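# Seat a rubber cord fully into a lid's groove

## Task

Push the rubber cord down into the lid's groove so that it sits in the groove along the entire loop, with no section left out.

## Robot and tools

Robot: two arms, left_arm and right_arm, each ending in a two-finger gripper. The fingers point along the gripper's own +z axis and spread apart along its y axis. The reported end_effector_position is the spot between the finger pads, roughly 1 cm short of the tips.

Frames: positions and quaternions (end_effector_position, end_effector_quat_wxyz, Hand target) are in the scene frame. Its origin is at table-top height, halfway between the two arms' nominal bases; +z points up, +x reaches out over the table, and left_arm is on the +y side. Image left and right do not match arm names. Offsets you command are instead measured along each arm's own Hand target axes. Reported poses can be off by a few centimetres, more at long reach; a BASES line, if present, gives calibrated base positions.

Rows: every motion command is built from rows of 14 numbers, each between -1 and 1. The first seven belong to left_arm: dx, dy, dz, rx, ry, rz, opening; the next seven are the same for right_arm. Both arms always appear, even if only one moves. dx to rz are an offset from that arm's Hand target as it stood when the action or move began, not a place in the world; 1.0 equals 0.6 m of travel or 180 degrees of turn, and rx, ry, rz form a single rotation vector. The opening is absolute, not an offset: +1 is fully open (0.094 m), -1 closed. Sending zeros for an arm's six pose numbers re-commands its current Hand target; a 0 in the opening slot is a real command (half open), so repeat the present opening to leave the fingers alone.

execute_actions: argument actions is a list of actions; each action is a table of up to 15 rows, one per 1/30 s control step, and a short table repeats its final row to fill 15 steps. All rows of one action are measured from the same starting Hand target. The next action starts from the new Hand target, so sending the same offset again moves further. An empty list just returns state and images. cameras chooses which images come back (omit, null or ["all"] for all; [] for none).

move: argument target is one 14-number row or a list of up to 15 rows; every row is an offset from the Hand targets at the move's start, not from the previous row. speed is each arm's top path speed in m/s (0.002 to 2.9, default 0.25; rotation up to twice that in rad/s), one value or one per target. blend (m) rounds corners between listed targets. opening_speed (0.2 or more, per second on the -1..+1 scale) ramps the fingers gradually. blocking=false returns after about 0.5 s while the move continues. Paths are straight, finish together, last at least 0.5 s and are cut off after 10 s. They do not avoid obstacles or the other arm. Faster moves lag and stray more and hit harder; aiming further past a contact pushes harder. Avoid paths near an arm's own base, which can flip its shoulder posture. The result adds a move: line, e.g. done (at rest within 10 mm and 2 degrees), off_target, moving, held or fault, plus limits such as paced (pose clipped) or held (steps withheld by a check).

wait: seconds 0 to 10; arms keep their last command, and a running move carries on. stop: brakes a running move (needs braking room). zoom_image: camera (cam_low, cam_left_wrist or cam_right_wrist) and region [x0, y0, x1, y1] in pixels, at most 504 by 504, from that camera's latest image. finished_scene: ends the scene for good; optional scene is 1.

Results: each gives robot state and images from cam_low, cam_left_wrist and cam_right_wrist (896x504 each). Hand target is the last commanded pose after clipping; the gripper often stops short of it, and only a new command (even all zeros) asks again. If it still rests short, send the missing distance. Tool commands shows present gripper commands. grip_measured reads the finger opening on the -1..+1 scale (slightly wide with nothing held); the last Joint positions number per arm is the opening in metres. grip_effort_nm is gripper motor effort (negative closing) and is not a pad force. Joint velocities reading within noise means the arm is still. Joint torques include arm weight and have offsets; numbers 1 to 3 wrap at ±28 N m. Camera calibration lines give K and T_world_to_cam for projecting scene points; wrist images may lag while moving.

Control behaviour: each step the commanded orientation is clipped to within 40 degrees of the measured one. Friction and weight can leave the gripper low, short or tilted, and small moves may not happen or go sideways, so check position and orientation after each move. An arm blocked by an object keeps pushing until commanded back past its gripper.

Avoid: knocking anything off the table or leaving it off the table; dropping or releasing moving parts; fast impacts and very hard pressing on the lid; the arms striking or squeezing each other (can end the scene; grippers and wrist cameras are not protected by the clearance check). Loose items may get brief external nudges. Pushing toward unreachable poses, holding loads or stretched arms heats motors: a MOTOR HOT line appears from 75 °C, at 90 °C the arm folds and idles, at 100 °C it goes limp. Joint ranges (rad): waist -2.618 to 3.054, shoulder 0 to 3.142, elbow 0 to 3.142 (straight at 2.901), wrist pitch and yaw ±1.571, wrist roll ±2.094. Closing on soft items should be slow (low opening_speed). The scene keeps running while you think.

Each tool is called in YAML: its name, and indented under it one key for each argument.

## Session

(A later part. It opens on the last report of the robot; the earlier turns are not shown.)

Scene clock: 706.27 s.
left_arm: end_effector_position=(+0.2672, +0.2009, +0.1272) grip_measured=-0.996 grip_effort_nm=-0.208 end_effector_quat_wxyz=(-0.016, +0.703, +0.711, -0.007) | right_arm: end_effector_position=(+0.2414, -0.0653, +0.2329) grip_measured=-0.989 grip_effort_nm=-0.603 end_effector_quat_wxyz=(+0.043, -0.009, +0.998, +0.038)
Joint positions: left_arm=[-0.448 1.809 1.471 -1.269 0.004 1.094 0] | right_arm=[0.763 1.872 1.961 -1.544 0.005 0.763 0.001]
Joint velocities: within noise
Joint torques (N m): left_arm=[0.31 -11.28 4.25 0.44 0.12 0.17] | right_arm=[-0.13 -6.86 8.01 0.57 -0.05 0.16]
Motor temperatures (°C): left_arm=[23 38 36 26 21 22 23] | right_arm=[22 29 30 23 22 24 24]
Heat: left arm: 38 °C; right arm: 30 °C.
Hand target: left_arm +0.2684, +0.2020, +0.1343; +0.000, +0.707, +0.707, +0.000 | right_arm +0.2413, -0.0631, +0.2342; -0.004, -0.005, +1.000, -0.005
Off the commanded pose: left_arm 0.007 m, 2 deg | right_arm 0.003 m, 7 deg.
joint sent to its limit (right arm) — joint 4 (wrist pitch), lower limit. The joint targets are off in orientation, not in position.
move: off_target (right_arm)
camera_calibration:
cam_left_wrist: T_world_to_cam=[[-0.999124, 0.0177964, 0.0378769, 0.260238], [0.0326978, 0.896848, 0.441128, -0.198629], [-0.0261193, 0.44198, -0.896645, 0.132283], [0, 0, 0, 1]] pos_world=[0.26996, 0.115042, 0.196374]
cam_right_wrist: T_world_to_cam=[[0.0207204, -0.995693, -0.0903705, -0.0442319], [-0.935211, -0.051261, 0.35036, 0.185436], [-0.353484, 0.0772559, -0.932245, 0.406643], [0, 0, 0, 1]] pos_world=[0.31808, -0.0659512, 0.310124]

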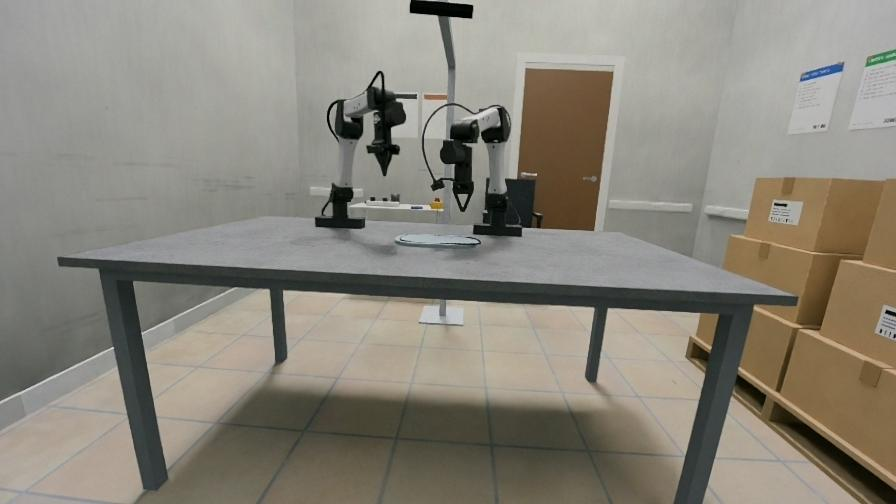

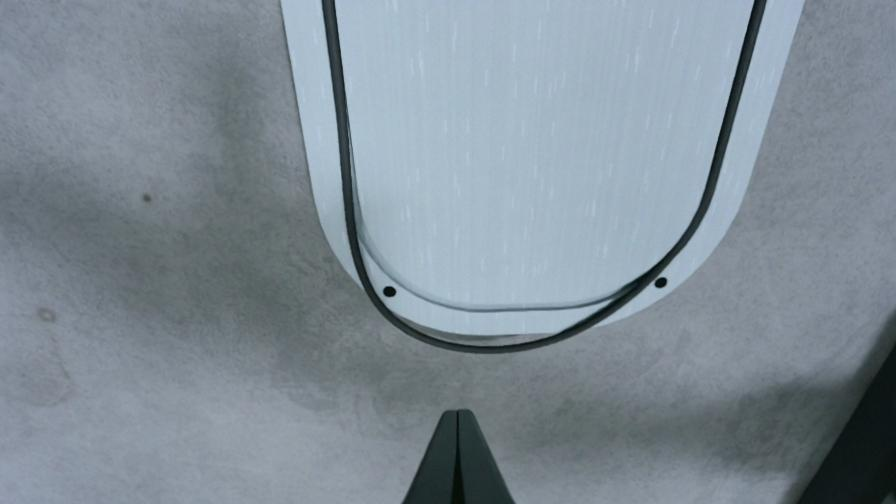

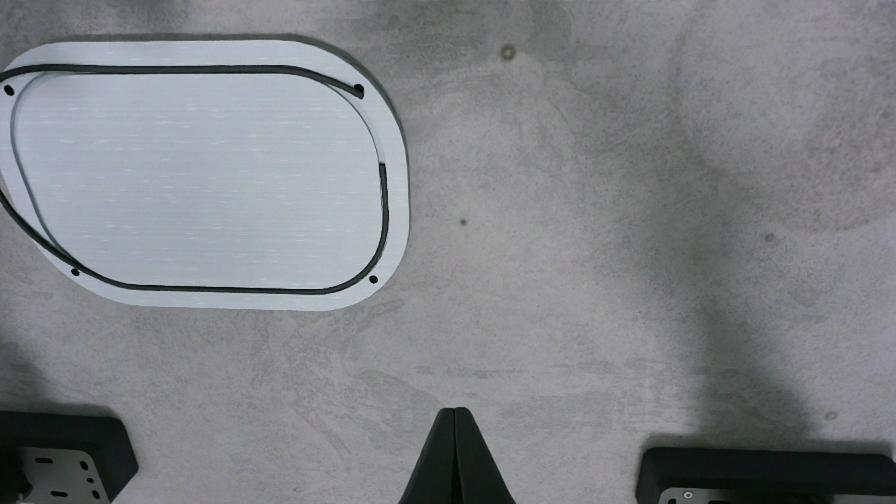

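execute_actions:
  actions: []

Scene clock: 730.57 s.
left_arm: end_effector_position=(+0.2675, +0.2007, +0.1272) grip_measured=-0.996 grip_effort_nm=-0.212 end_effector_quat_wxyz=(-0.016, +0.704, +0.710, -0.007) | right_arm: end_effector_position=(+0.2412, -0.0655, +0.2329) grip_measured=-0.989 grip_effort_nm=-0.603 end_effector_quat_wxyz=(+0.043, -0.009, +0.998, +0.038)
Joint positions: left_arm=[-0.448 1.809 1.471 -1.267 0.004 1.094 0] | right_arm=[0.763 1.872 1.961 -1.546 0.005 0.763 0.001]
Joint velocities: within noise
Joint torques (N m): left_arm=[0.38 -11.17 4.46 0.46 0.06 0.14] | right_arm=[-0.12 -6.91 8.01 0.56 -0.05 0.14]
Motor temperatures (°C): left_arm=[23 39 36 26 21 22 23] | right_arm=[22 31 30 23 22 24 24]
Heat: left arm: 39 °C; right arm: 31 °C.
Hand target: left_arm +0.2684, +0.2020, +0.1343; +0.000, +0.707, +0.707, +0.000 | right_arm +0.2413, -0.0631, +0.2342; -0.004, -0.005, +1.000, -0.005
Tool commands: left_gripper/opening=-1.0 right_gripper/opening=-1.0
Off the commanded pose: left_arm 0.007 m, 2 deg | right_arm 0.003 m, 7 deg.
camera_calibration:
cam_left_wrist: T_world_to_cam=[[-0.999161, 0.018625, 0.0364792, 0.260521], [0.032808, 0.897118, 0.44057, -0.19845], [-0.0245205, 0.441398, -0.896977, 0.132165], [0, 0, 0, 1]] pos_world=[0.270054, 0.114844, 0.196477]
cam_right_wrist: T_world_to_cam=[[0.0201629, -0.995796, -0.0893575, -0.044577], [-0.93485, -0.0504651, 0.351439, 0.184883], [-0.354471, 0.0764498, -0.931937, 0.406658], [0, 0, 0, 1]] pos_world=[0.317885, -0.0661483, 0.310021]

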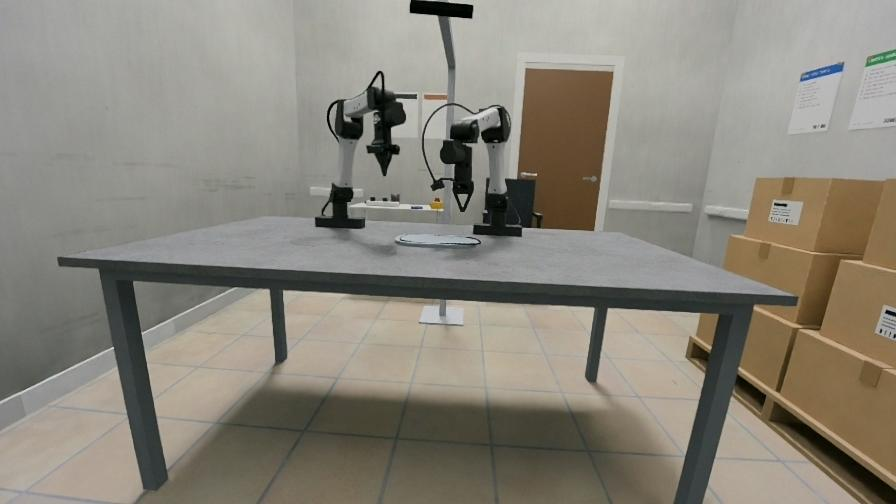

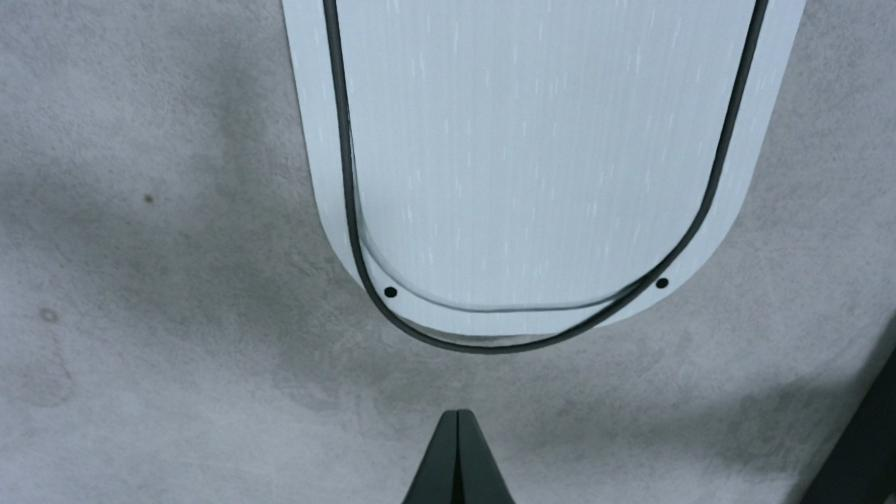

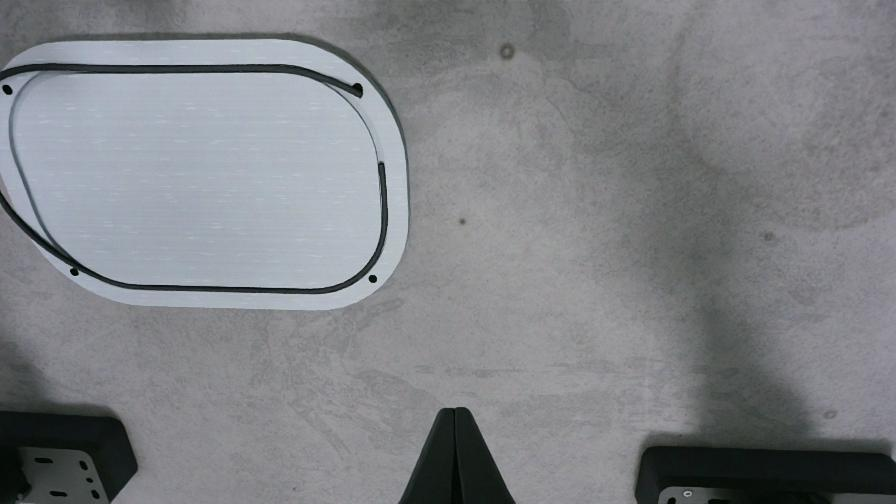

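move:
  target:
    - [0.108,-0.035,0.12,0,0,-0.5,-0.68,0,0,0,0,0,0,-1]
  cameras: ["cam_left_wrist"]

Scene clock: 741.63 s.
left_arm: end_effector_position=(+0.2446, +0.2659, +0.0568) grip_measured=-0.682 grip_effort_nm=0.081 end_effector_quat_wxyz=(-0.018, +0.007, +1.000, +0.003) | right_arm: end_effector_position=(+0.2412, -0.0655, +0.2329) grip_measured=-0.989 grip_effort_nm=-0.603 end_effector_quat_wxyz=(+0.043, -0.009, +0.998, +0.038)
Joint positions: left_arm=[-0.276 1.71 1.062 -0.959 0.004 -0.28 0.015] | right_arm=[0.763 1.872 1.961 -1.546 0.005 0.764 0.001]
Joint velocities: within noise
Joint torques (N m): left_arm=[0.29 -9.69 4.08 0.54 -0.01 -0.08] | right_arm=[-0.12 -6.83 8.01 0.57 -0.04 0.14]
Motor temperatures (°C): left_arm=[23 39 36 26 21 22 23] | right_arm=[22 32 30 23 22 24 24]
Heat: left arm: 39 °C; right arm: 32 °C.
Hand target: left_arm +0.2473, +0.2668, +0.0622; +0.000, +0.000, +1.000, +0.000 | right_arm +0.2414, -0.0631, +0.2342; -0.004, -0.005, +1.000, -0.005
Off the commanded pose: left_arm 0.006 m, 2 deg | right_arm 0.003 m, 7 deg.
joint sent to its limit (right arm) — joint 4 (wrist pitch), lower limit. The joint targets are off in orientation, not in position.
move: off_target (right_arm)
camera_calibration:
cam_left_wrist: T_world_to_cam=[[-0.0431062, -0.99907, -0.00137855, 0.277921], [-0.885828, 0.0375821, 0.462489, 0.226851], [-0.462007, 0.0211573, -0.886624, 0.257816], [0, 0, 0, 1]] pos_world=[0.332043, 0.263682, 0.124052]
Images, in order (width x height): cam_left_wrist 896x504.

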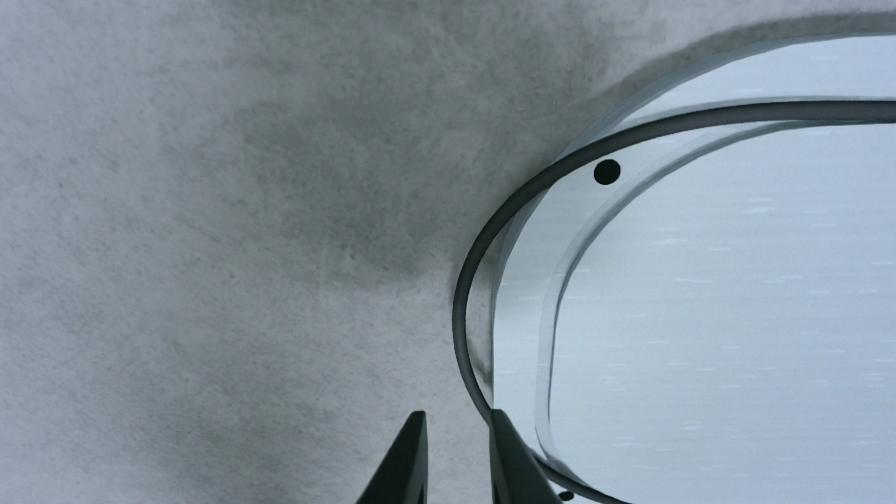

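move:
  target:
    - [-0.028,0.002,0.022,0,0,0,-0.68,0,0,0,0,0,0,-1]
  cameras: ["cam_left_wrist"]

zoom_image:
  camera: "cam_left_wrist"
  region: [330, 250, 640, 504]

Scene clock: 747.27 s.
left_arm: end_effector_position=(+0.2535, +0.2688, +0.0477) grip_measured=-0.682 grip_effort_nm=0.076 end_effector_quat_wxyz=(-0.013, -0.001, +1.000, +0.002) | right_arm: end_effector_position=(+0.2412, -0.0655, +0.2329) grip_measured=-0.989 grip_effort_nm=-0.608 end_effector_quat_wxyz=(+0.043, -0.009, +0.998, +0.038)
Joint positions: left_arm=[-0.257 1.743 1.062 -0.916 0.004 -0.279 0.015] | right_arm=[0.763 1.872 1.961 -1.546 0.005 0.764 0.001]
Joint velocities: within noise
Joint torques (N m): left_arm=[0.51 -5.89 6.94 0.52 -0.03 0.14] | right_arm=[-0.09 -6.86 7.94 0.56 -0.05 0.13]
Motor temperatures (°C): left_arm=[23 38 36 26 21 22 23] | right_arm=[22 32 31 23 22 24 24]
Heat: left arm: 38 °C; right arm: 32 °C.
Hand target: left_arm +0.2641, +0.2679, +0.0490; +0.000, +0.000, +1.000, +0.000 | right_arm +0.2414, -0.0631, +0.2342; -0.004, -0.005, +1.000, -0.005
Off the commanded pose: left_arm 0.011 m, 1 deg | right_arm 0.003 m, 7 deg.
joint sent to its limit (right arm) — joint 4 (wrist pitch), lower limit. The joint targets are off in orientation, not in position.
move: off_target (left_arm, right_arm)
camera_calibration:
cam_left_wrist: T_world_to_cam=[[-0.0251596, -0.999683, 0.00110539, 0.276776], [-0.890741, 0.0229197, 0.453932, 0.244464], [-0.453814, 0.0104361, -0.891035, 0.2547], [0, 0, 0, 1]] pos_world=[0.340304, 0.268427, 0.11567]
Images, in order (width x height): cam_left_wrist 896x504.

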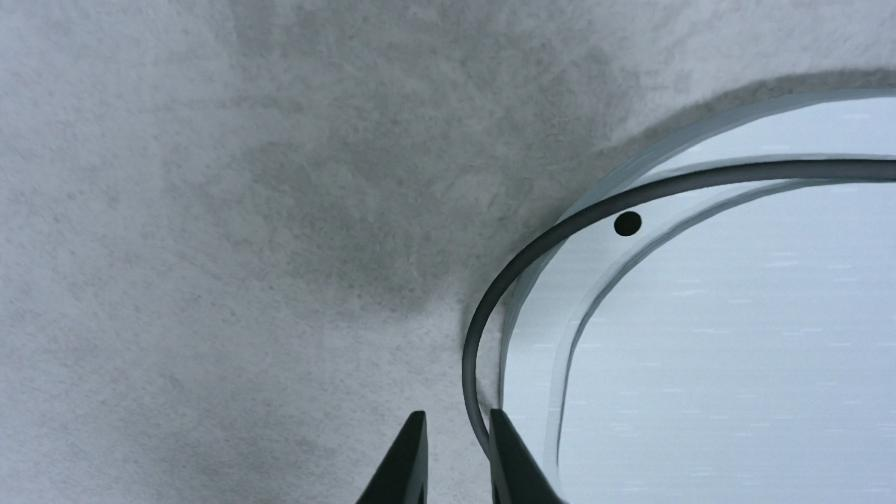

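Scaled by 1.626 from the camera's 896x504 image, which has a finer 1280x720 frame.

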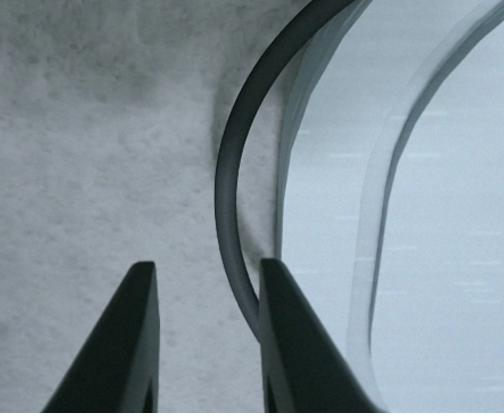

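move:
  target:
    - [0.0,-0.002,0.0485,0,0,0,-0.68,0,0,0,0,0,0,-1]
  speed: 0.08
  cameras: ["cam_left_wrist"]

zoom_image:
  camera: "cam_left_wrist"
  region: [330, 250, 640, 504]

Scene clock: 754.63 s.
left_arm: end_effector_position=(+0.2643, +0.2658, +0.0251) grip_measured=-0.682 grip_effort_nm=0.076 end_effector_quat_wxyz=(+0.001, -0.001, +1.000, -0.002) | right_arm: end_effector_position=(+0.2412, -0.0655, +0.2329) grip_measured=-0.989 grip_effort_nm=-0.608 end_effector_quat_wxyz=(+0.043, -0.009, +0.998, +0.038)
Joint positions: left_arm=[-0.257 1.799 1.03 -0.799 0.004 -0.279 0.015] | right_arm=[0.763 1.872 1.961 -1.546 0.005 0.764 0.001]
Joint velocities: within noise
Joint torques (N m): left_arm=[0.18 -6.26 4.15 0.58 0.05 0.11] | right_arm=[-0.14 -6.86 7.99 0.55 -0.04 0.16]
Motor temperatures (°C): left_arm=[23 37 36 26 21 22 23] | right_arm=[22 32 31 23 22 24 24]
Heat: left arm: 37 °C; right arm: 32 °C.
Hand target: left_arm +0.2641, +0.2667, +0.0200; +0.000, +0.000, +1.000, +0.000 | right_arm +0.2414, -0.0631, +0.2342; -0.004, -0.005, +1.000, -0.005
Off the commanded pose: left_arm 0.005 m, 0 deg | right_arm 0.003 m, 7 deg.
joint sent to its limit (right arm) — joint 4 (wrist pitch), lower limit. The joint targets are off in orientation, not in position.
move: off_target (right_arm)
camera_calibration:
cam_left_wrist: T_world_to_cam=[[-0.0252898, -0.999646, 0.0082364, 0.273803], [-0.902894, 0.0263772, 0.429054, 0.267309], [-0.42912, 0.00341409, -0.903241, 0.235226], [0, 0, 0, 1]] pos_world=[0.349216, 0.265852, 0.09552]
Images, in order (width x height): cam_left_wrist 896x504.

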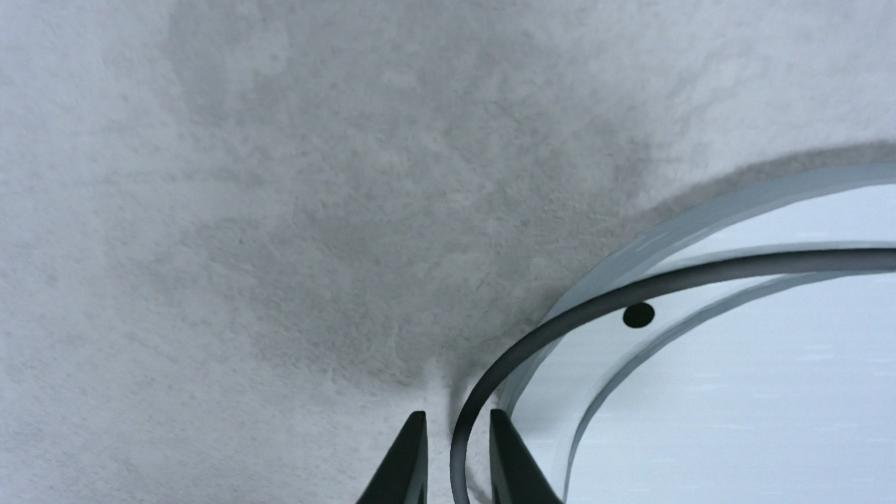

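Scaled by 1.626 from the camera's 896x504 image, which has a finer 1280x720 frame.

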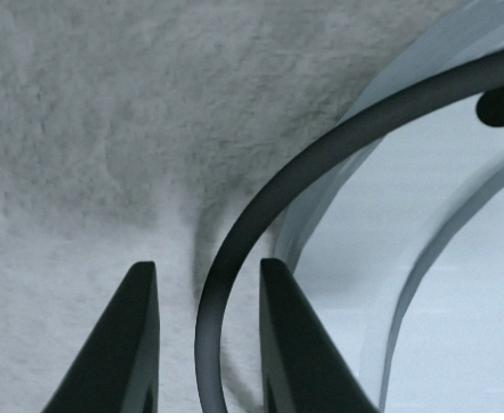

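move:
  target:
    - [0.0,0,0.009,0,0,0,-0.68,0,0,0,0,0,0,-1]
    - [0,0,0.009,0,0,0,-0.97,0,0,0,0,0,0,-1]
  speed: 0.05
  cameras: ["cam_left_wrist"]

move:
  target:
    - [0.0,0,-0.05,0,0,0,-0.97,0,0,0,0,0,0,-1]
  speed: 0.08
  cameras: ["cam_left_wrist"]

Scene clock: 761.57 s.
left_arm: end_effector_position=(+0.2657, +0.2656, +0.0210) grip_measured=-0.963 grip_effort_nm=-0.872 end_effector_quat_wxyz=(+0.003, -0.001, +1.000, -0.002) | right_arm: end_effector_position=(+0.2412, -0.0655, +0.2329) grip_measured=-0.989 grip_effort_nm=-0.608 end_effector_quat_wxyz=(+0.043, -0.009, +0.998, +0.038)
Joint positions: left_arm=[-0.257 1.808 1.022 -0.778 0.002 -0.279 0.002] | right_arm=[0.763 1.872 1.961 -1.546 0.005 0.764 0.001]
Joint velocities: within noise
Joint torques (N m): left_arm=[0.27 -6.09 3.99 0.71 0 0.11] | right_arm=[-0.05 -6.91 8.06 0.55 -0.04 0.15]
Motor temperatures (°C): left_arm=[23 36 36 26 21 22 23] | right_arm=[22 32 31 23 22 24 24]
Heat: left arm: 36 °C; right arm: 32 °C.
Hand target: left_arm +0.2641, +0.2667, +0.0145; +0.000, +0.000, +1.000, +0.000 | right_arm +0.2414, -0.0631, +0.2342; -0.004, -0.005, +1.000, -0.005
Off the commanded pose: left_arm 0.007 m, 0 deg | right_arm 0.003 m, 7 deg.
joint sent to its limit (right arm) — joint 4 (wrist pitch), lower limit. The joint targets are off in orientation, not in position.
move: off_target (right_arm)
camera_calibration:
cam_left_wrist: T_world_to_cam=[[-0.0253375, -0.999646, 0.00809377, 0.273787], [-0.905298, 0.0263787, 0.423958, 0.271049], [-0.424021, 0.00341475, -0.905646, 0.230841], [0, 0, 0, 1]] pos_world=[0.350198, 0.265752, 0.0919308]
Images, in order (width x height): cam_left_wrist 896x504.

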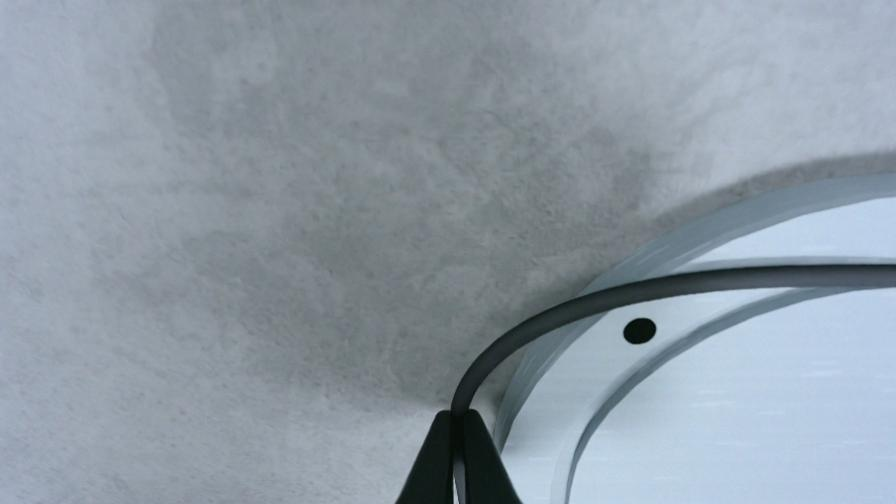

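Scene clock: 762.67 s.
left_arm: end_effector_position=(+0.2536, +0.2691, +0.0301) grip_measured=-0.963 grip_effort_nm=-0.847 end_effector_quat_wxyz=(-0.023, -0.001, +1.000, +0.006) | right_arm: end_effector_position=(+0.2412, -0.0655, +0.2329) grip_measured=-0.989 grip_effort_nm=-0.603 end_effector_quat_wxyz=(+0.043, -0.009, +0.998, +0.038)
Joint positions: left_arm=[-0.257 1.793 1.045 -0.869 0.002 -0.279 0.002] | right_arm=[0.763 1.872 1.961 -1.546 0.005 0.764 0.001]
Joint velocities: within noise
Joint torques (N m): left_arm=[0.17 -10.11 6.99 0.26 0.01 0.09] | right_arm=[-0.18 -6.87 8.02 0.55 -0.04 0.13]
Motor temperatures (°C): left_arm=[23 36 36 26 21 22 23] | right_arm=[22 32 31 23 22 24 24]
Heat: left arm: 36 °C; right arm: 32 °C.
Hand target: left_arm +0.2641, +0.2667, +0.0446; +0.000, +0.000, +1.000, +0.000 | right_arm +0.2414, -0.0631, +0.2342; -0.004, -0.005, +1.000, -0.005
Off the commanded pose: left_arm 0.018 m, 3 deg | right_arm 0.003 m, 7 deg.
joint sent to its limit (right arm) — joint 4 (wrist pitch), lower limit. The joint targets are off in orientation, not in position.
move: off_target (left_arm, right_arm)
camera_calibration:
cam_left_wrist: T_world_to_cam=[[-0.0251971, -0.999667, -0.0056334, 0.27717], [-0.88142, 0.0195572, 0.471928, 0.250488], [-0.47166, 0.0168566, -0.881619, 0.241696], [0, 0, 0, 1]] pos_world=[0.341768, 0.268104, 0.096433]
Images, in order (width x height): cam_left_wrist 896x504.

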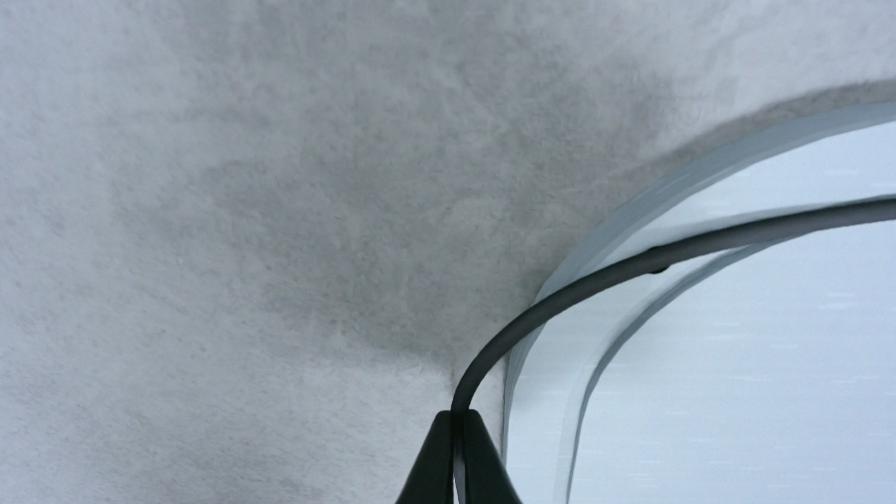

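move:
  target:
    - [-0.01,-0.045,-0.012,0,0,0,-0.97,0,0,0,0,0,0,-1]
  speed: 0.1
  cameras: ["cam_left_wrist"]

Scene clock: 768.40 s.
left_arm: end_effector_position=(+0.2639, +0.2424, +0.0475) grip_measured=-0.967 grip_effort_nm=-0.926 end_effector_quat_wxyz=(-0.005, +0.005, +1.000, +0.001) | right_arm: end_effector_position=(+0.2412, -0.0655, +0.2329) grip_measured=-0.989 grip_effort_nm=-0.608 end_effector_quat_wxyz=(+0.043, -0.009, +0.998, +0.038)
Joint positions: left_arm=[-0.332 1.793 1.123 -0.911 0.002 -0.342 0.002] | right_arm=[0.763 1.872 1.961 -1.546 0.005 0.764 0.001]
Joint velocities: within noise
Joint torques (N m): left_arm=[-0.09 -6.6 7.51 0.3 -0.01 -0.07] | right_arm=[-0.1 -6.89 8.02 0.55 -0.05 0.13]
Motor temperatures (°C): left_arm=[23 36 37 26 21 22 24] | right_arm=[22 32 31 23 22 24 24]
Heat: left arm: 37 °C; right arm: 32 °C.
Hand target: left_arm +0.2701, +0.2398, +0.0517; +0.000, +0.000, +1.000, +0.000 | right_arm +0.2414, -0.0631, +0.2342; -0.004, -0.005, +1.000, -0.005
Off the commanded pose: left_arm 0.008 m, 1 deg | right_arm 0.003 m, 7 deg.
joint sent to its limit (right arm) — joint 4 (wrist pitch), lower limit. The joint targets are off in orientation, not in position.
move: off_target (right_arm)
camera_calibration:
cam_left_wrist: T_world_to_cam=[[-0.0373895, -0.999297, 0.00287538, 0.253574], [-0.897344, 0.0348408, 0.439955, 0.253849], [-0.439746, 0.0138695, -0.898015, 0.255353], [0, 0, 0, 1]] pos_world=[0.349561, 0.24101, 0.1169]
Images, in order (width x height): cam_left_wrist 896x504.

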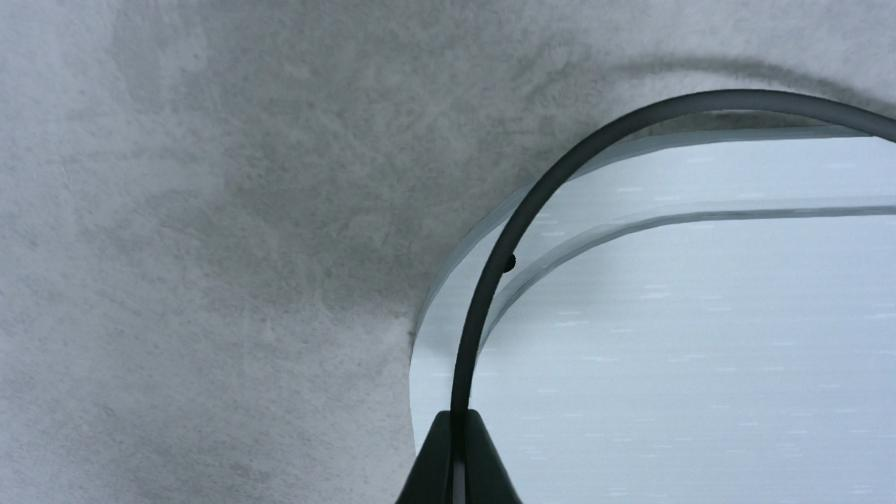

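move:
  target:
    - [0,0,0.052,0,0,0,-0.97,0,0,0,0,0,0,-1]
  speed: 0.08
  cameras: ["cam_left_wrist"]

zoom_image:
  camera: "cam_left_wrist"
  region: [330, 250, 640, 504]

Scene clock: 772.70 s.
left_arm: end_effector_position=(+0.2706, +0.2399, +0.0258) grip_measured=-0.963 grip_effort_nm=-0.838 end_effector_quat_wxyz=(+0.001, +0.004, +1.000, -0.001) | right_arm: end_effector_position=(+0.2412, -0.0655, +0.2329) grip_measured=-0.989 grip_effort_nm=-0.608 end_effector_quat_wxyz=(+0.043, -0.008, +0.998, +0.038)
Joint positions: left_arm=[-0.332 1.845 1.093 -0.816 0.002 -0.343 0.002] | right_arm=[0.763 1.872 1.961 -1.546 0.005 0.764 0.001]
Joint velocities: within noise
Joint torques (N m): left_arm=[-0.12 -6.72 4.14 0.64 -0.03 -0.08] | right_arm=[-0.1 -6.91 7.97 0.56 -0.05 0.15]
Motor temperatures (°C): left_arm=[23 35 37 26 21 22 24] | right_arm=[22 32 31 23 22 24 24]
Heat: left arm: 37 °C; right arm: 32 °C.
Hand target: left_arm +0.2700, +0.2398, +0.0205; +0.000, +0.000, +1.000, +0.000 | right_arm +0.2414, -0.0631, +0.2342; -0.004, -0.005, +1.000, -0.005
Off the commanded pose: left_arm 0.005 m, 1 deg | right_arm 0.003 m, 7 deg.
joint sent to its limit (right arm) — joint 4 (wrist pitch), lower limit. The joint targets are off in orientation, not in position.
move: off_target (right_arm)
camera_calibration:
cam_left_wrist: T_world_to_cam=[[-0.0363665, -0.999315, 0.00690429, 0.251124], [-0.902657, 0.035812, 0.428869, 0.270997], [-0.428822, 0.00936425, -0.90334, 0.237095], [0, 0, 0, 1]] pos_world=[0.355421, 0.239027, 0.0962212]
Images, in order (width x height): cam_left_wrist 896x504.

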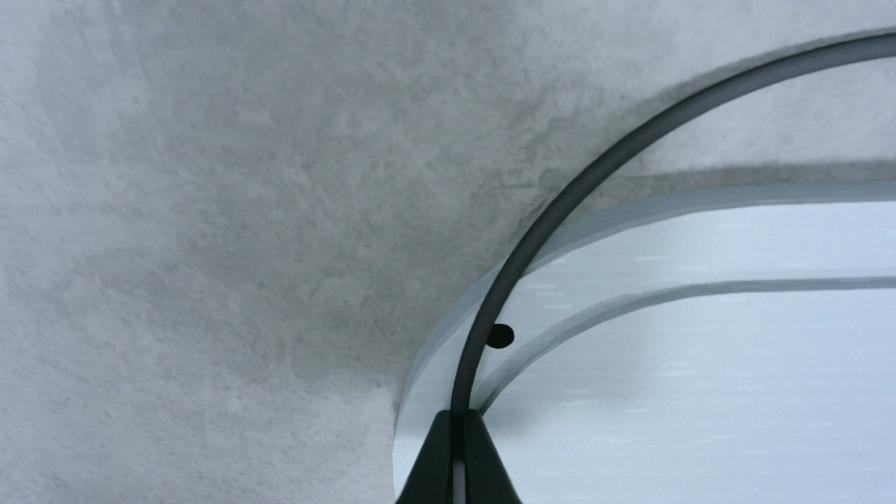

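Scaled by 1.626 from the camera's 896x504 image, which has a finer 1280x720 frame.

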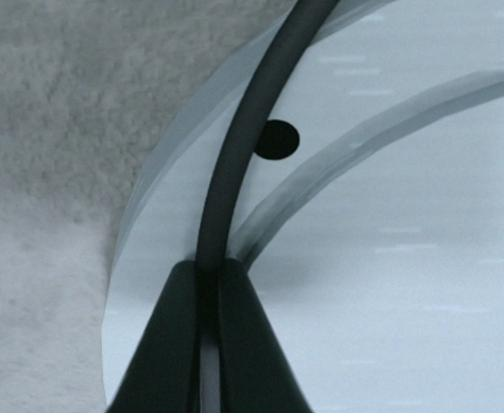

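move:
  target:
    - [0.005,-0.012,-0.03,0,0,0,-0.97,0,0,0,0,0,0,-1]
    - [0.005,-0.012,0.0,0,0,0,-0.97,0,0,0,0,0,0,-1]
  speed: 0.08
  cameras: ["cam_left_wrist"]

zoom_image:
  camera: "cam_left_wrist"
  region: [330, 250, 640, 504]

Scene clock: 778.80 s.
left_arm: end_effector_position=(+0.2680, +0.2331, +0.0258) grip_measured=-0.969 grip_effort_nm=-0.755 end_effector_quat_wxyz=(+0.001, +0.004, +1.000, -0.001) | right_arm: end_effector_position=(+0.2412, -0.0655, +0.2329) grip_measured=-0.989 grip_effort_nm=-0.603 end_effector_quat_wxyz=(+0.043, -0.008, +0.998, +0.038)
Joint positions: left_arm=[-0.355 1.845 1.093 -0.816 0.002 -0.367 0.001] | right_arm=[0.763 1.872 1.961 -1.546 0.005 0.764 0.001]
Joint velocities: left_arm=[0.002 -0.012 -0.017 0.037 -0.007 -0.007 0.012] | right_arm=[within noise]
Joint torques (N m): left_arm=[-0.18 -6.65 4.14 0.67 -0.03 -0.1] | right_arm=[-0.13 -6.87 7.98 0.55 -0.03 0.14]
Motor temperatures (°C): left_arm=[23 35 37 26 21 22 24] | right_arm=[22 33 31 23 22 24 24]
Heat: left arm: 37 °C; right arm: 33 °C.
Hand target: left_arm +0.2670, +0.2325, +0.0205; +0.000, +0.000, +1.000, +0.000 | right_arm +0.2414, -0.0631, +0.2342; -0.004, -0.005, +1.000, -0.005
Off the commanded pose: left_arm 0.005 m, 0 deg | right_arm 0.003 m, 7 deg.
joint sent to its limit (right arm) — joint 4 (wrist pitch), lower limit. The joint targets are off in orientation, not in position.
move: off_target (right_arm)
camera_calibration:
cam_left_wrist: T_world_to_cam=[[-0.0352482, -0.999355, 0.00692394, 0.243949], [-0.902668, 0.0348098, 0.428928, 0.269121], [-0.428892, 0.00886893, -0.903312, 0.236179], [0, 0, 0, 1]] pos_world=[0.352821, 0.232329, 0.0962211]
Images, in order (width x height): cam_left_wrist 896x504.

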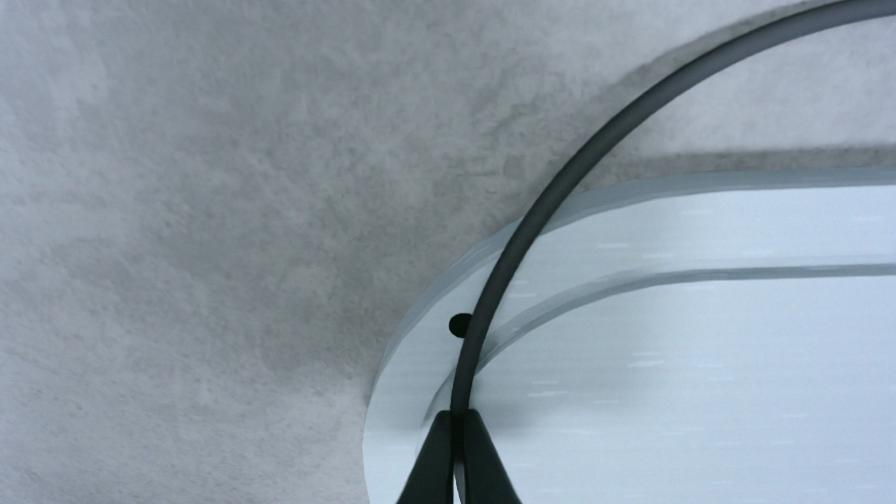

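Scaled by 1.626 from the camera's 896x504 image, which has a finer 1280x720 frame.

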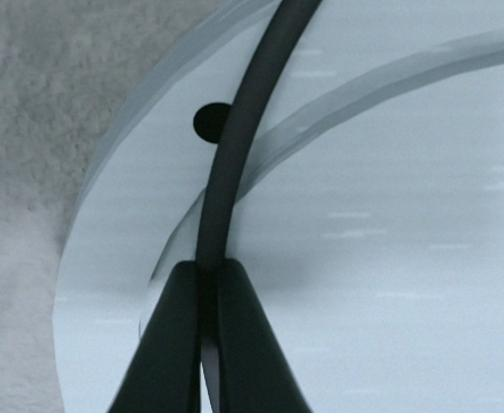

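move:
  target:
    - [0.01,0.0105,-0.03,0,0,0,-0.97,0,0,0,0,0,0,-1]
    - [0.01,0.0105,0.0,0,0,0,-0.97,0,0,0,0,0,0,-1]
  speed: 0.08
  cameras: ["cam_left_wrist"]

zoom_image:
  camera: "cam_left_wrist"
  region: [330, 250, 640, 504]

Scene clock: 785.33 s.
left_arm: end_effector_position=(+0.2593, +0.2375, +0.0236) grip_measured=-0.966 grip_effort_nm=-0.926 end_effector_quat_wxyz=(-0.009, +0.002, +1.000, +0.002) | right_arm: end_effector_position=(+0.2412, -0.0655, +0.2329) grip_measured=-0.989 grip_effort_nm=-0.598 end_effector_quat_wxyz=(+0.043, -0.008, +0.998, +0.038)
Joint positions: left_arm=[-0.352 1.833 1.068 -0.823 0.002 -0.368 0.002] | right_arm=[0.763 1.872 1.961 -1.546 0.005 0.764 0.001]
Joint velocities: within noise
Joint torques (N m): left_arm=[0.49 -7.95 3.21 0.75 0.04 0.08] | right_arm=[-0.06 -6.83 7.98 0.56 -0.04 0.14]
Motor temperatures (°C): left_arm=[23 35 36 26 21 22 24] | right_arm=[22 33 31 23 22 24 24]
Heat: left arm: 36 °C; right arm: 33 °C.
Hand target: left_arm +0.2611, +0.2388, +0.0206; +0.000, +0.000, +1.000, +0.000 | right_arm +0.2414, -0.0631, +0.2342; -0.004, -0.005, +1.000, -0.005
Off the commanded pose: left_arm 0.004 m, 1 deg | right_arm 0.003 m, 7 deg.
joint sent to its limit (right arm) — joint 4 (wrist pitch), lower limit. The joint targets are off in orientation, not in position.
move: off_target (right_arm)
camera_calibration:
cam_left_wrist: T_world_to_cam=[[-0.0313419, -0.999509, 0.00019479, 0.247206], [-0.894547, 0.0281375, 0.446088, 0.261135], [-0.445874, 0.013807, -0.894989, 0.233551], [0, 0, 0, 1]] pos_world=[0.345479, 0.236513, 0.0924882]
Images, in order (width x height): cam_left_wrist 896x504.

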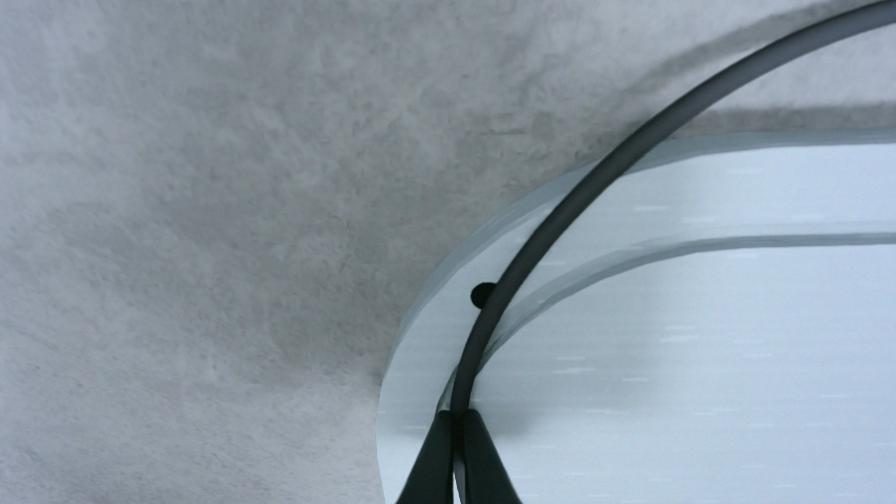

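Scaled by 1.626 from the camera's 896x504 image, which has a finer 1280x720 frame.

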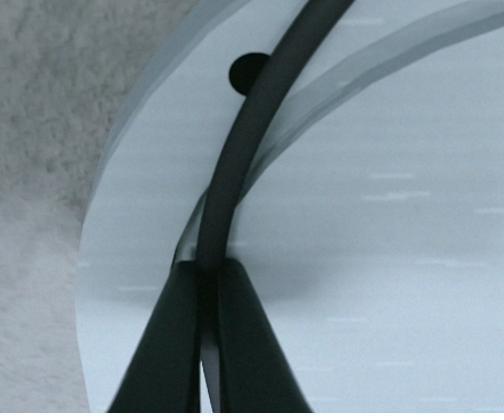

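move:
  target:
    - [-0.005,0.0045,-0.025,0,0,0,-0.97,0,0,0,0,0,0,-1]
    - [-0.005,0.0045,0.0,0,0,0,-0.97,0,0,0,0,0,0,-1]
  speed: 0.08
  cameras: ["cam_left_wrist"]

zoom_image:
  camera: "cam_left_wrist"
  region: [330, 250, 640, 504]

Scene clock: 791.33 s.
left_arm: end_effector_position=(+0.2596, +0.2395, +0.0239) grip_measured=-0.966 grip_effort_nm=-0.921 end_effector_quat_wxyz=(-0.010, -0.001, +1.000, +0.000) | right_arm: end_effector_position=(+0.2411, -0.0656, +0.2329) grip_measured=-0.989 grip_effort_nm=-0.613 end_effector_quat_wxyz=(+0.043, -0.008, +0.998, +0.038)
Joint positions: left_arm=[-0.343 1.833 1.068 -0.825 0.007 -0.363 0.002] | right_arm=[0.763 1.872 1.961 -1.546 0.005 0.764 0.001]
Joint velocities: left_arm=[-0.007 -0.027 -0.012 -0.037 0.007 -0.022 -0.004] | right_arm=[within noise]
Joint torques (N m): left_arm=[0.44 -7.17 4 0.74 -0.07 0.2] | right_arm=[-0.14 -6.8 8.05 0.56 -0.04 0.15]
Motor temperatures (°C): left_arm=[23 34 36 26 21 22 24] | right_arm=[22 33 31 23 22 24 24]
Heat: left arm: 36 °C; right arm: 33 °C.
Hand target: left_arm +0.2641, +0.2415, +0.0205; +0.000, +0.000, +1.000, +0.000 | right_arm +0.2413, -0.0631, +0.2342; -0.004, -0.005, +1.000, -0.005
Off the commanded pose: left_arm 0.006 m, 1 deg | right_arm 0.003 m, 7 deg.
joint sent to its limit (right arm) — joint 4 (wrist pitch), lower limit. The joint targets are off in orientation, not in position.
move: off_target (right_arm)
camera_calibration:
cam_left_wrist: T_world_to_cam=[[-0.027065, -0.999625, 0.00405858, 0.248033], [-0.893306, 0.0260082, 0.448695, 0.261402], [-0.448633, 0.00851839, -0.893675, 0.235742], [0, 0, 0, 1]] pos_world=[0.345987, 0.239133, 0.0923802]
Images, in order (width x height): cam_left_wrist 896x504.

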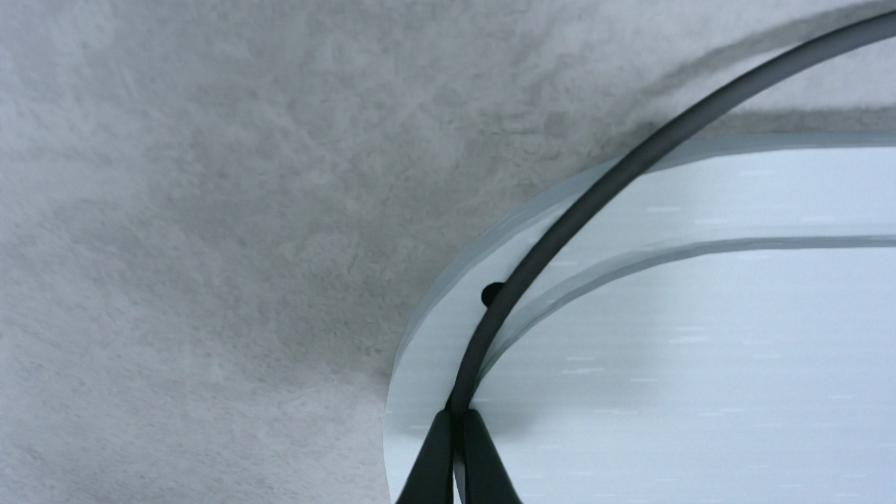

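Scaled by 1.626 from the camera's 896x504 image, which has a finer 1280x720 frame.

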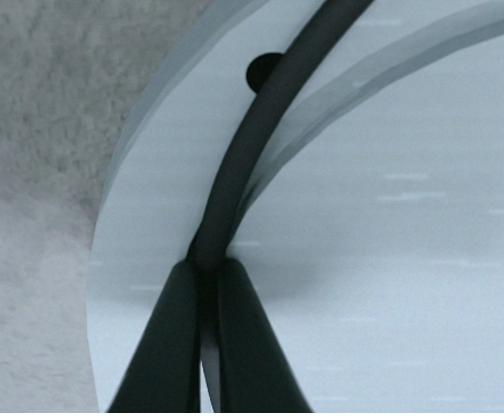

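move:
  target:
    - [-0.005,0.002,0.004,0,0,0,-0.85,0,0,0,0,0,0,-1]
    - [-0.005,0.002,-0.06,0,0,0,-0.85,0,0,0,0,0,0,-1]
  speed: 0.08
  cameras: ["cam_left_wrist"]

zoom_image:
  camera: "cam_left_wrist"
  region: [330, 120, 640, 504]

Scene clock: 796.23 s.
left_arm: end_effector_position=(+0.2568, +0.2434, +0.0419) grip_measured=-0.852 grip_effort_nm=0.081 end_effector_quat_wxyz=(-0.023, -0.002, +1.000, +0.004) | right_arm: end_effector_position=(+0.2411, -0.0656, +0.2329) grip_measured=-0.989 grip_effort_nm=-0.603 end_effector_quat_wxyz=(+0.043, -0.008, +0.998, +0.038)
Joint positions: left_arm=[-0.334 1.81 1.118 -0.926 0.008 -0.357 0.007] | right_arm=[0.763 1.872 1.961 -1.546 0.005 0.764 0.001]
Joint velocities: within noise
Joint torques (N m): left_arm=[0.58 -10.44 7.12 0.26 -0.03 0.12] | right_arm=[-0.08 -6.91 7.99 0.56 -0.05 0.14]
Motor temperatures (°C): left_arm=[23 34 36 26 21 22 24] | right_arm=[22 33 31 23 22 24 24]
Heat: left arm: 36 °C; right arm: 33 °C.
Hand target: left_arm +0.2671, +0.2427, +0.0566; +0.000, +0.000, +1.000, +0.000 | right_arm +0.2413, -0.0631, +0.2342; -0.004, -0.005, +1.000, -0.005
Off the commanded pose: left_arm 0.018 m, 3 deg | right_arm 0.003 m, 7 deg.
joint sent to its limit (right arm) — joint 4 (wrist pitch), lower limit. The joint targets are off in orientation, not in position.
move: off_target (left_arm, right_arm)
camera_calibration:
cam_left_wrist: T_world_to_cam=[[-0.0235174, -0.999717, -0.00358077, 0.251245], [-0.881313, 0.0190409, 0.472149, 0.248347], [-0.471948, 0.0142595, -0.881511, 0.254663], [0, 0, 0, 1]] pos_world=[0.344968, 0.242814, 0.108131]
Images, in order (width x height): cam_left_wrist 896x504.

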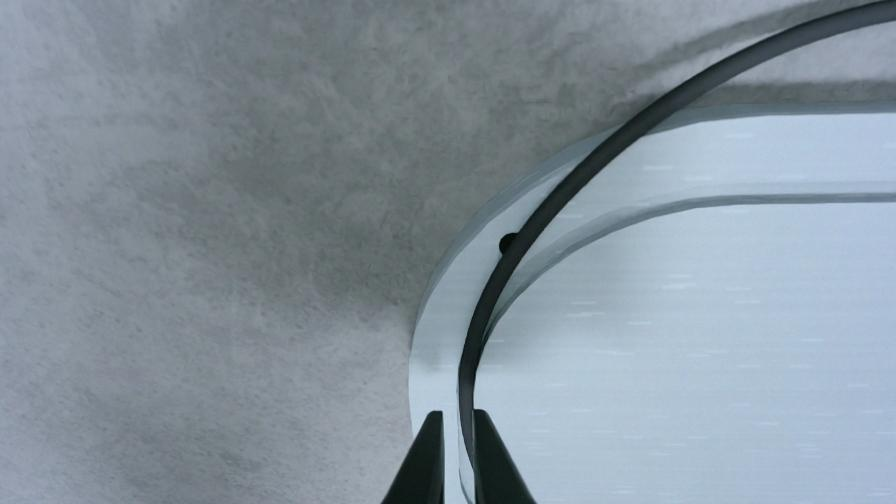

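Scaled by 1.312 from the camera's 896x504 image, which has a finer 1280x720 frame.

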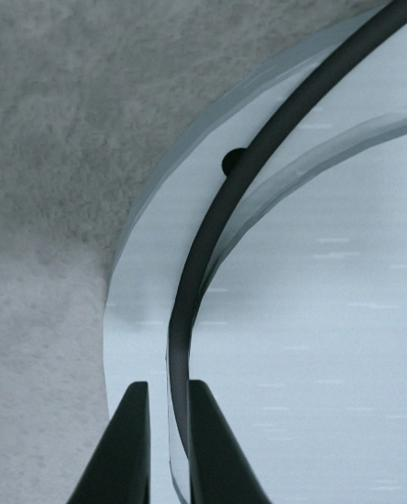

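move:
  target:
    - [0.16,0.01,-0.12,0,0,0,-1,0,0,0,0,0,0,-1]
  cameras: ["cam_left_wrist"]

Scene clock: 800.00 s.
left_arm: end_effector_position=(+0.1758, +0.2462, +0.1280) grip_measured=-0.996 grip_effort_nm=-0.217 end_effector_quat_wxyz=(+0.001, +0.003, +1.000, -0.005) | right_arm: end_effector_position=(+0.2411, -0.0656, +0.2329) grip_measured=-0.989 grip_effort_nm=-0.603 end_effector_quat_wxyz=(+0.043, -0.008, +0.998, +0.038)
Joint positions: left_arm=[-0.448 1.381 1.036 -1.22 0.008 -0.46 0] | right_arm=[0.763 1.872 1.961 -1.546 0.005 0.764 0.001]
Joint velocities: within noise
Joint torques (N m): left_arm=[-0.36 -5.68 4.64 0.26 -0.03 -0.04] | right_arm=[-0.06 -6.89 8.05 0.57 -0.06 0.14]
Motor temperatures (°C): left_arm=[23 34 36 26 21 22 24] | right_arm=[22 33 31 23 22 24 24]
Heat: left arm: 36 °C; right arm: 33 °C.
Hand target: left_arm +0.1711, +0.2487, +0.1286; +0.000, +0.000, +1.000, +0.000 | right_arm +0.2413, -0.0631, +0.2342; -0.004, -0.005, +1.000, -0.005
Off the commanded pose: left_arm 0.005 m, 1 deg | right_arm 0.003 m, 7 deg.
joint sent to its limit (right arm) — joint 4 (wrist pitch), lower limit. The joint targets are off in orientation, not in position.
move: off_target (right_arm)
camera_calibration:
cam_left_wrist: T_world_to_cam=[[-0.0348574, -0.999298, 0.0137155, 0.252041], [-0.902774, 0.0373716, 0.42849, 0.14103], [-0.428701, 0.00255406, -0.903443, 0.29045], [0, 0, 0, 1]] pos_world=[0.26062, 0.245851, 0.198518]
Images, in order (width x height): cam_left_wrist 896x504.

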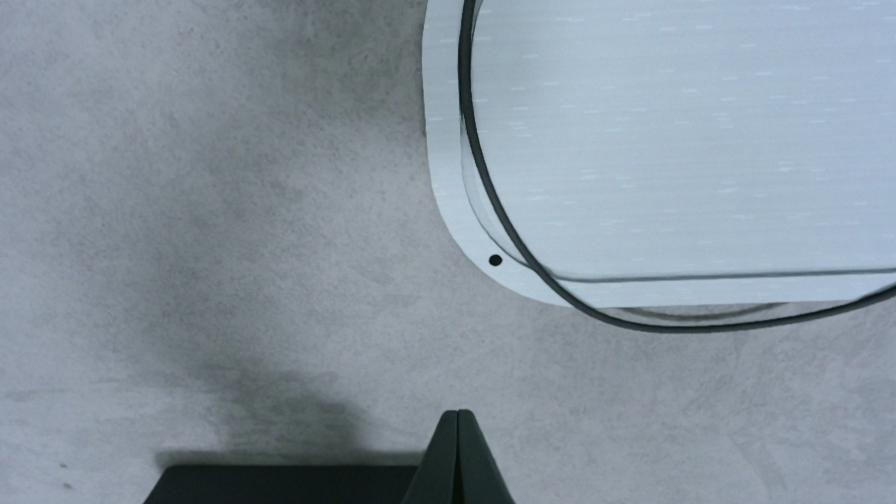

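move:
  target:
    - [0.078,-0.153,0.11,0,0,0.5,-0.6,0,0,0,0,0,0,-1]
  cameras: ["cam_left_wrist"]

Scene clock: 822.33 s.
left_arm: end_effector_position=(+0.1244, +0.1563, +0.0677) grip_measured=-0.602 grip_effort_nm=0.076 end_effector_quat_wxyz=(+0.002, +0.702, +0.713, -0.004) | right_arm: end_effector_position=(+0.2411, -0.0656, +0.2329) grip_measured=-0.989 grip_effort_nm=-0.603 end_effector_quat_wxyz=(+0.043, -0.008, +0.998, +0.038)
Joint positions: left_arm=[-0.892 1.513 0.903 -0.956 0.007 0.644 0.019] | right_arm=[0.763 1.872 1.961 -1.546 0.005 0.764 0.001]
Joint velocities: within noise
Joint torques (N m): left_arm=[-0.21 -4.21 4.42 0.64 0.02 0.17] | right_arm=[-0.09 -6.83 7.95 0.58 -0.04 0.15]
Motor temperatures (°C): left_arm=[23 33 35 26 21 22 24] | right_arm=[22 33 32 23 22 24 24]
Heat: left arm: 35 °C; right arm: 33 °C.
Hand target: left_arm +0.1242, +0.1570, +0.0626; +0.000, +0.707, +0.707, +0.000 | right_arm +0.2413, -0.0631, +0.2342; -0.004, -0.005, +1.000, -0.005
Off the commanded pose: left_arm 0.005 m, 1 deg | right_arm 0.003 m, 7 deg.
joint sent to its limit (right arm) — joint 4 (wrist pitch), lower limit. The joint targets are off in orientation, not in position.
move: off_target (right_arm)
camera_calibration:
cam_left_wrist: T_world_to_cam=[[-0.9999, 0.0124825, 0.00671992, 0.123629], [0.014153, 0.906209, 0.422593, -0.125573], [-0.000814639, 0.422645, -0.906295, 0.0954424], [0, 0, 0, 1]] pos_world=[0.125472, 0.0719141, 0.138734]
Images, in order (width x height): cam_left_wrist 896x504.

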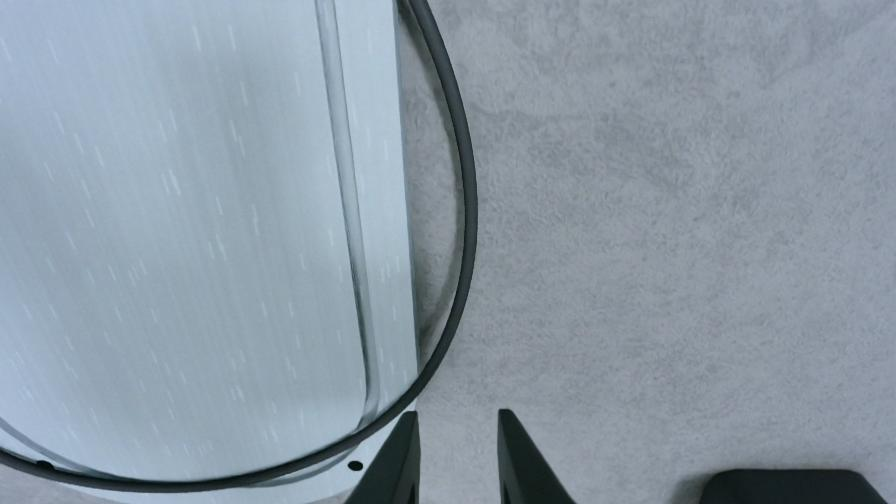

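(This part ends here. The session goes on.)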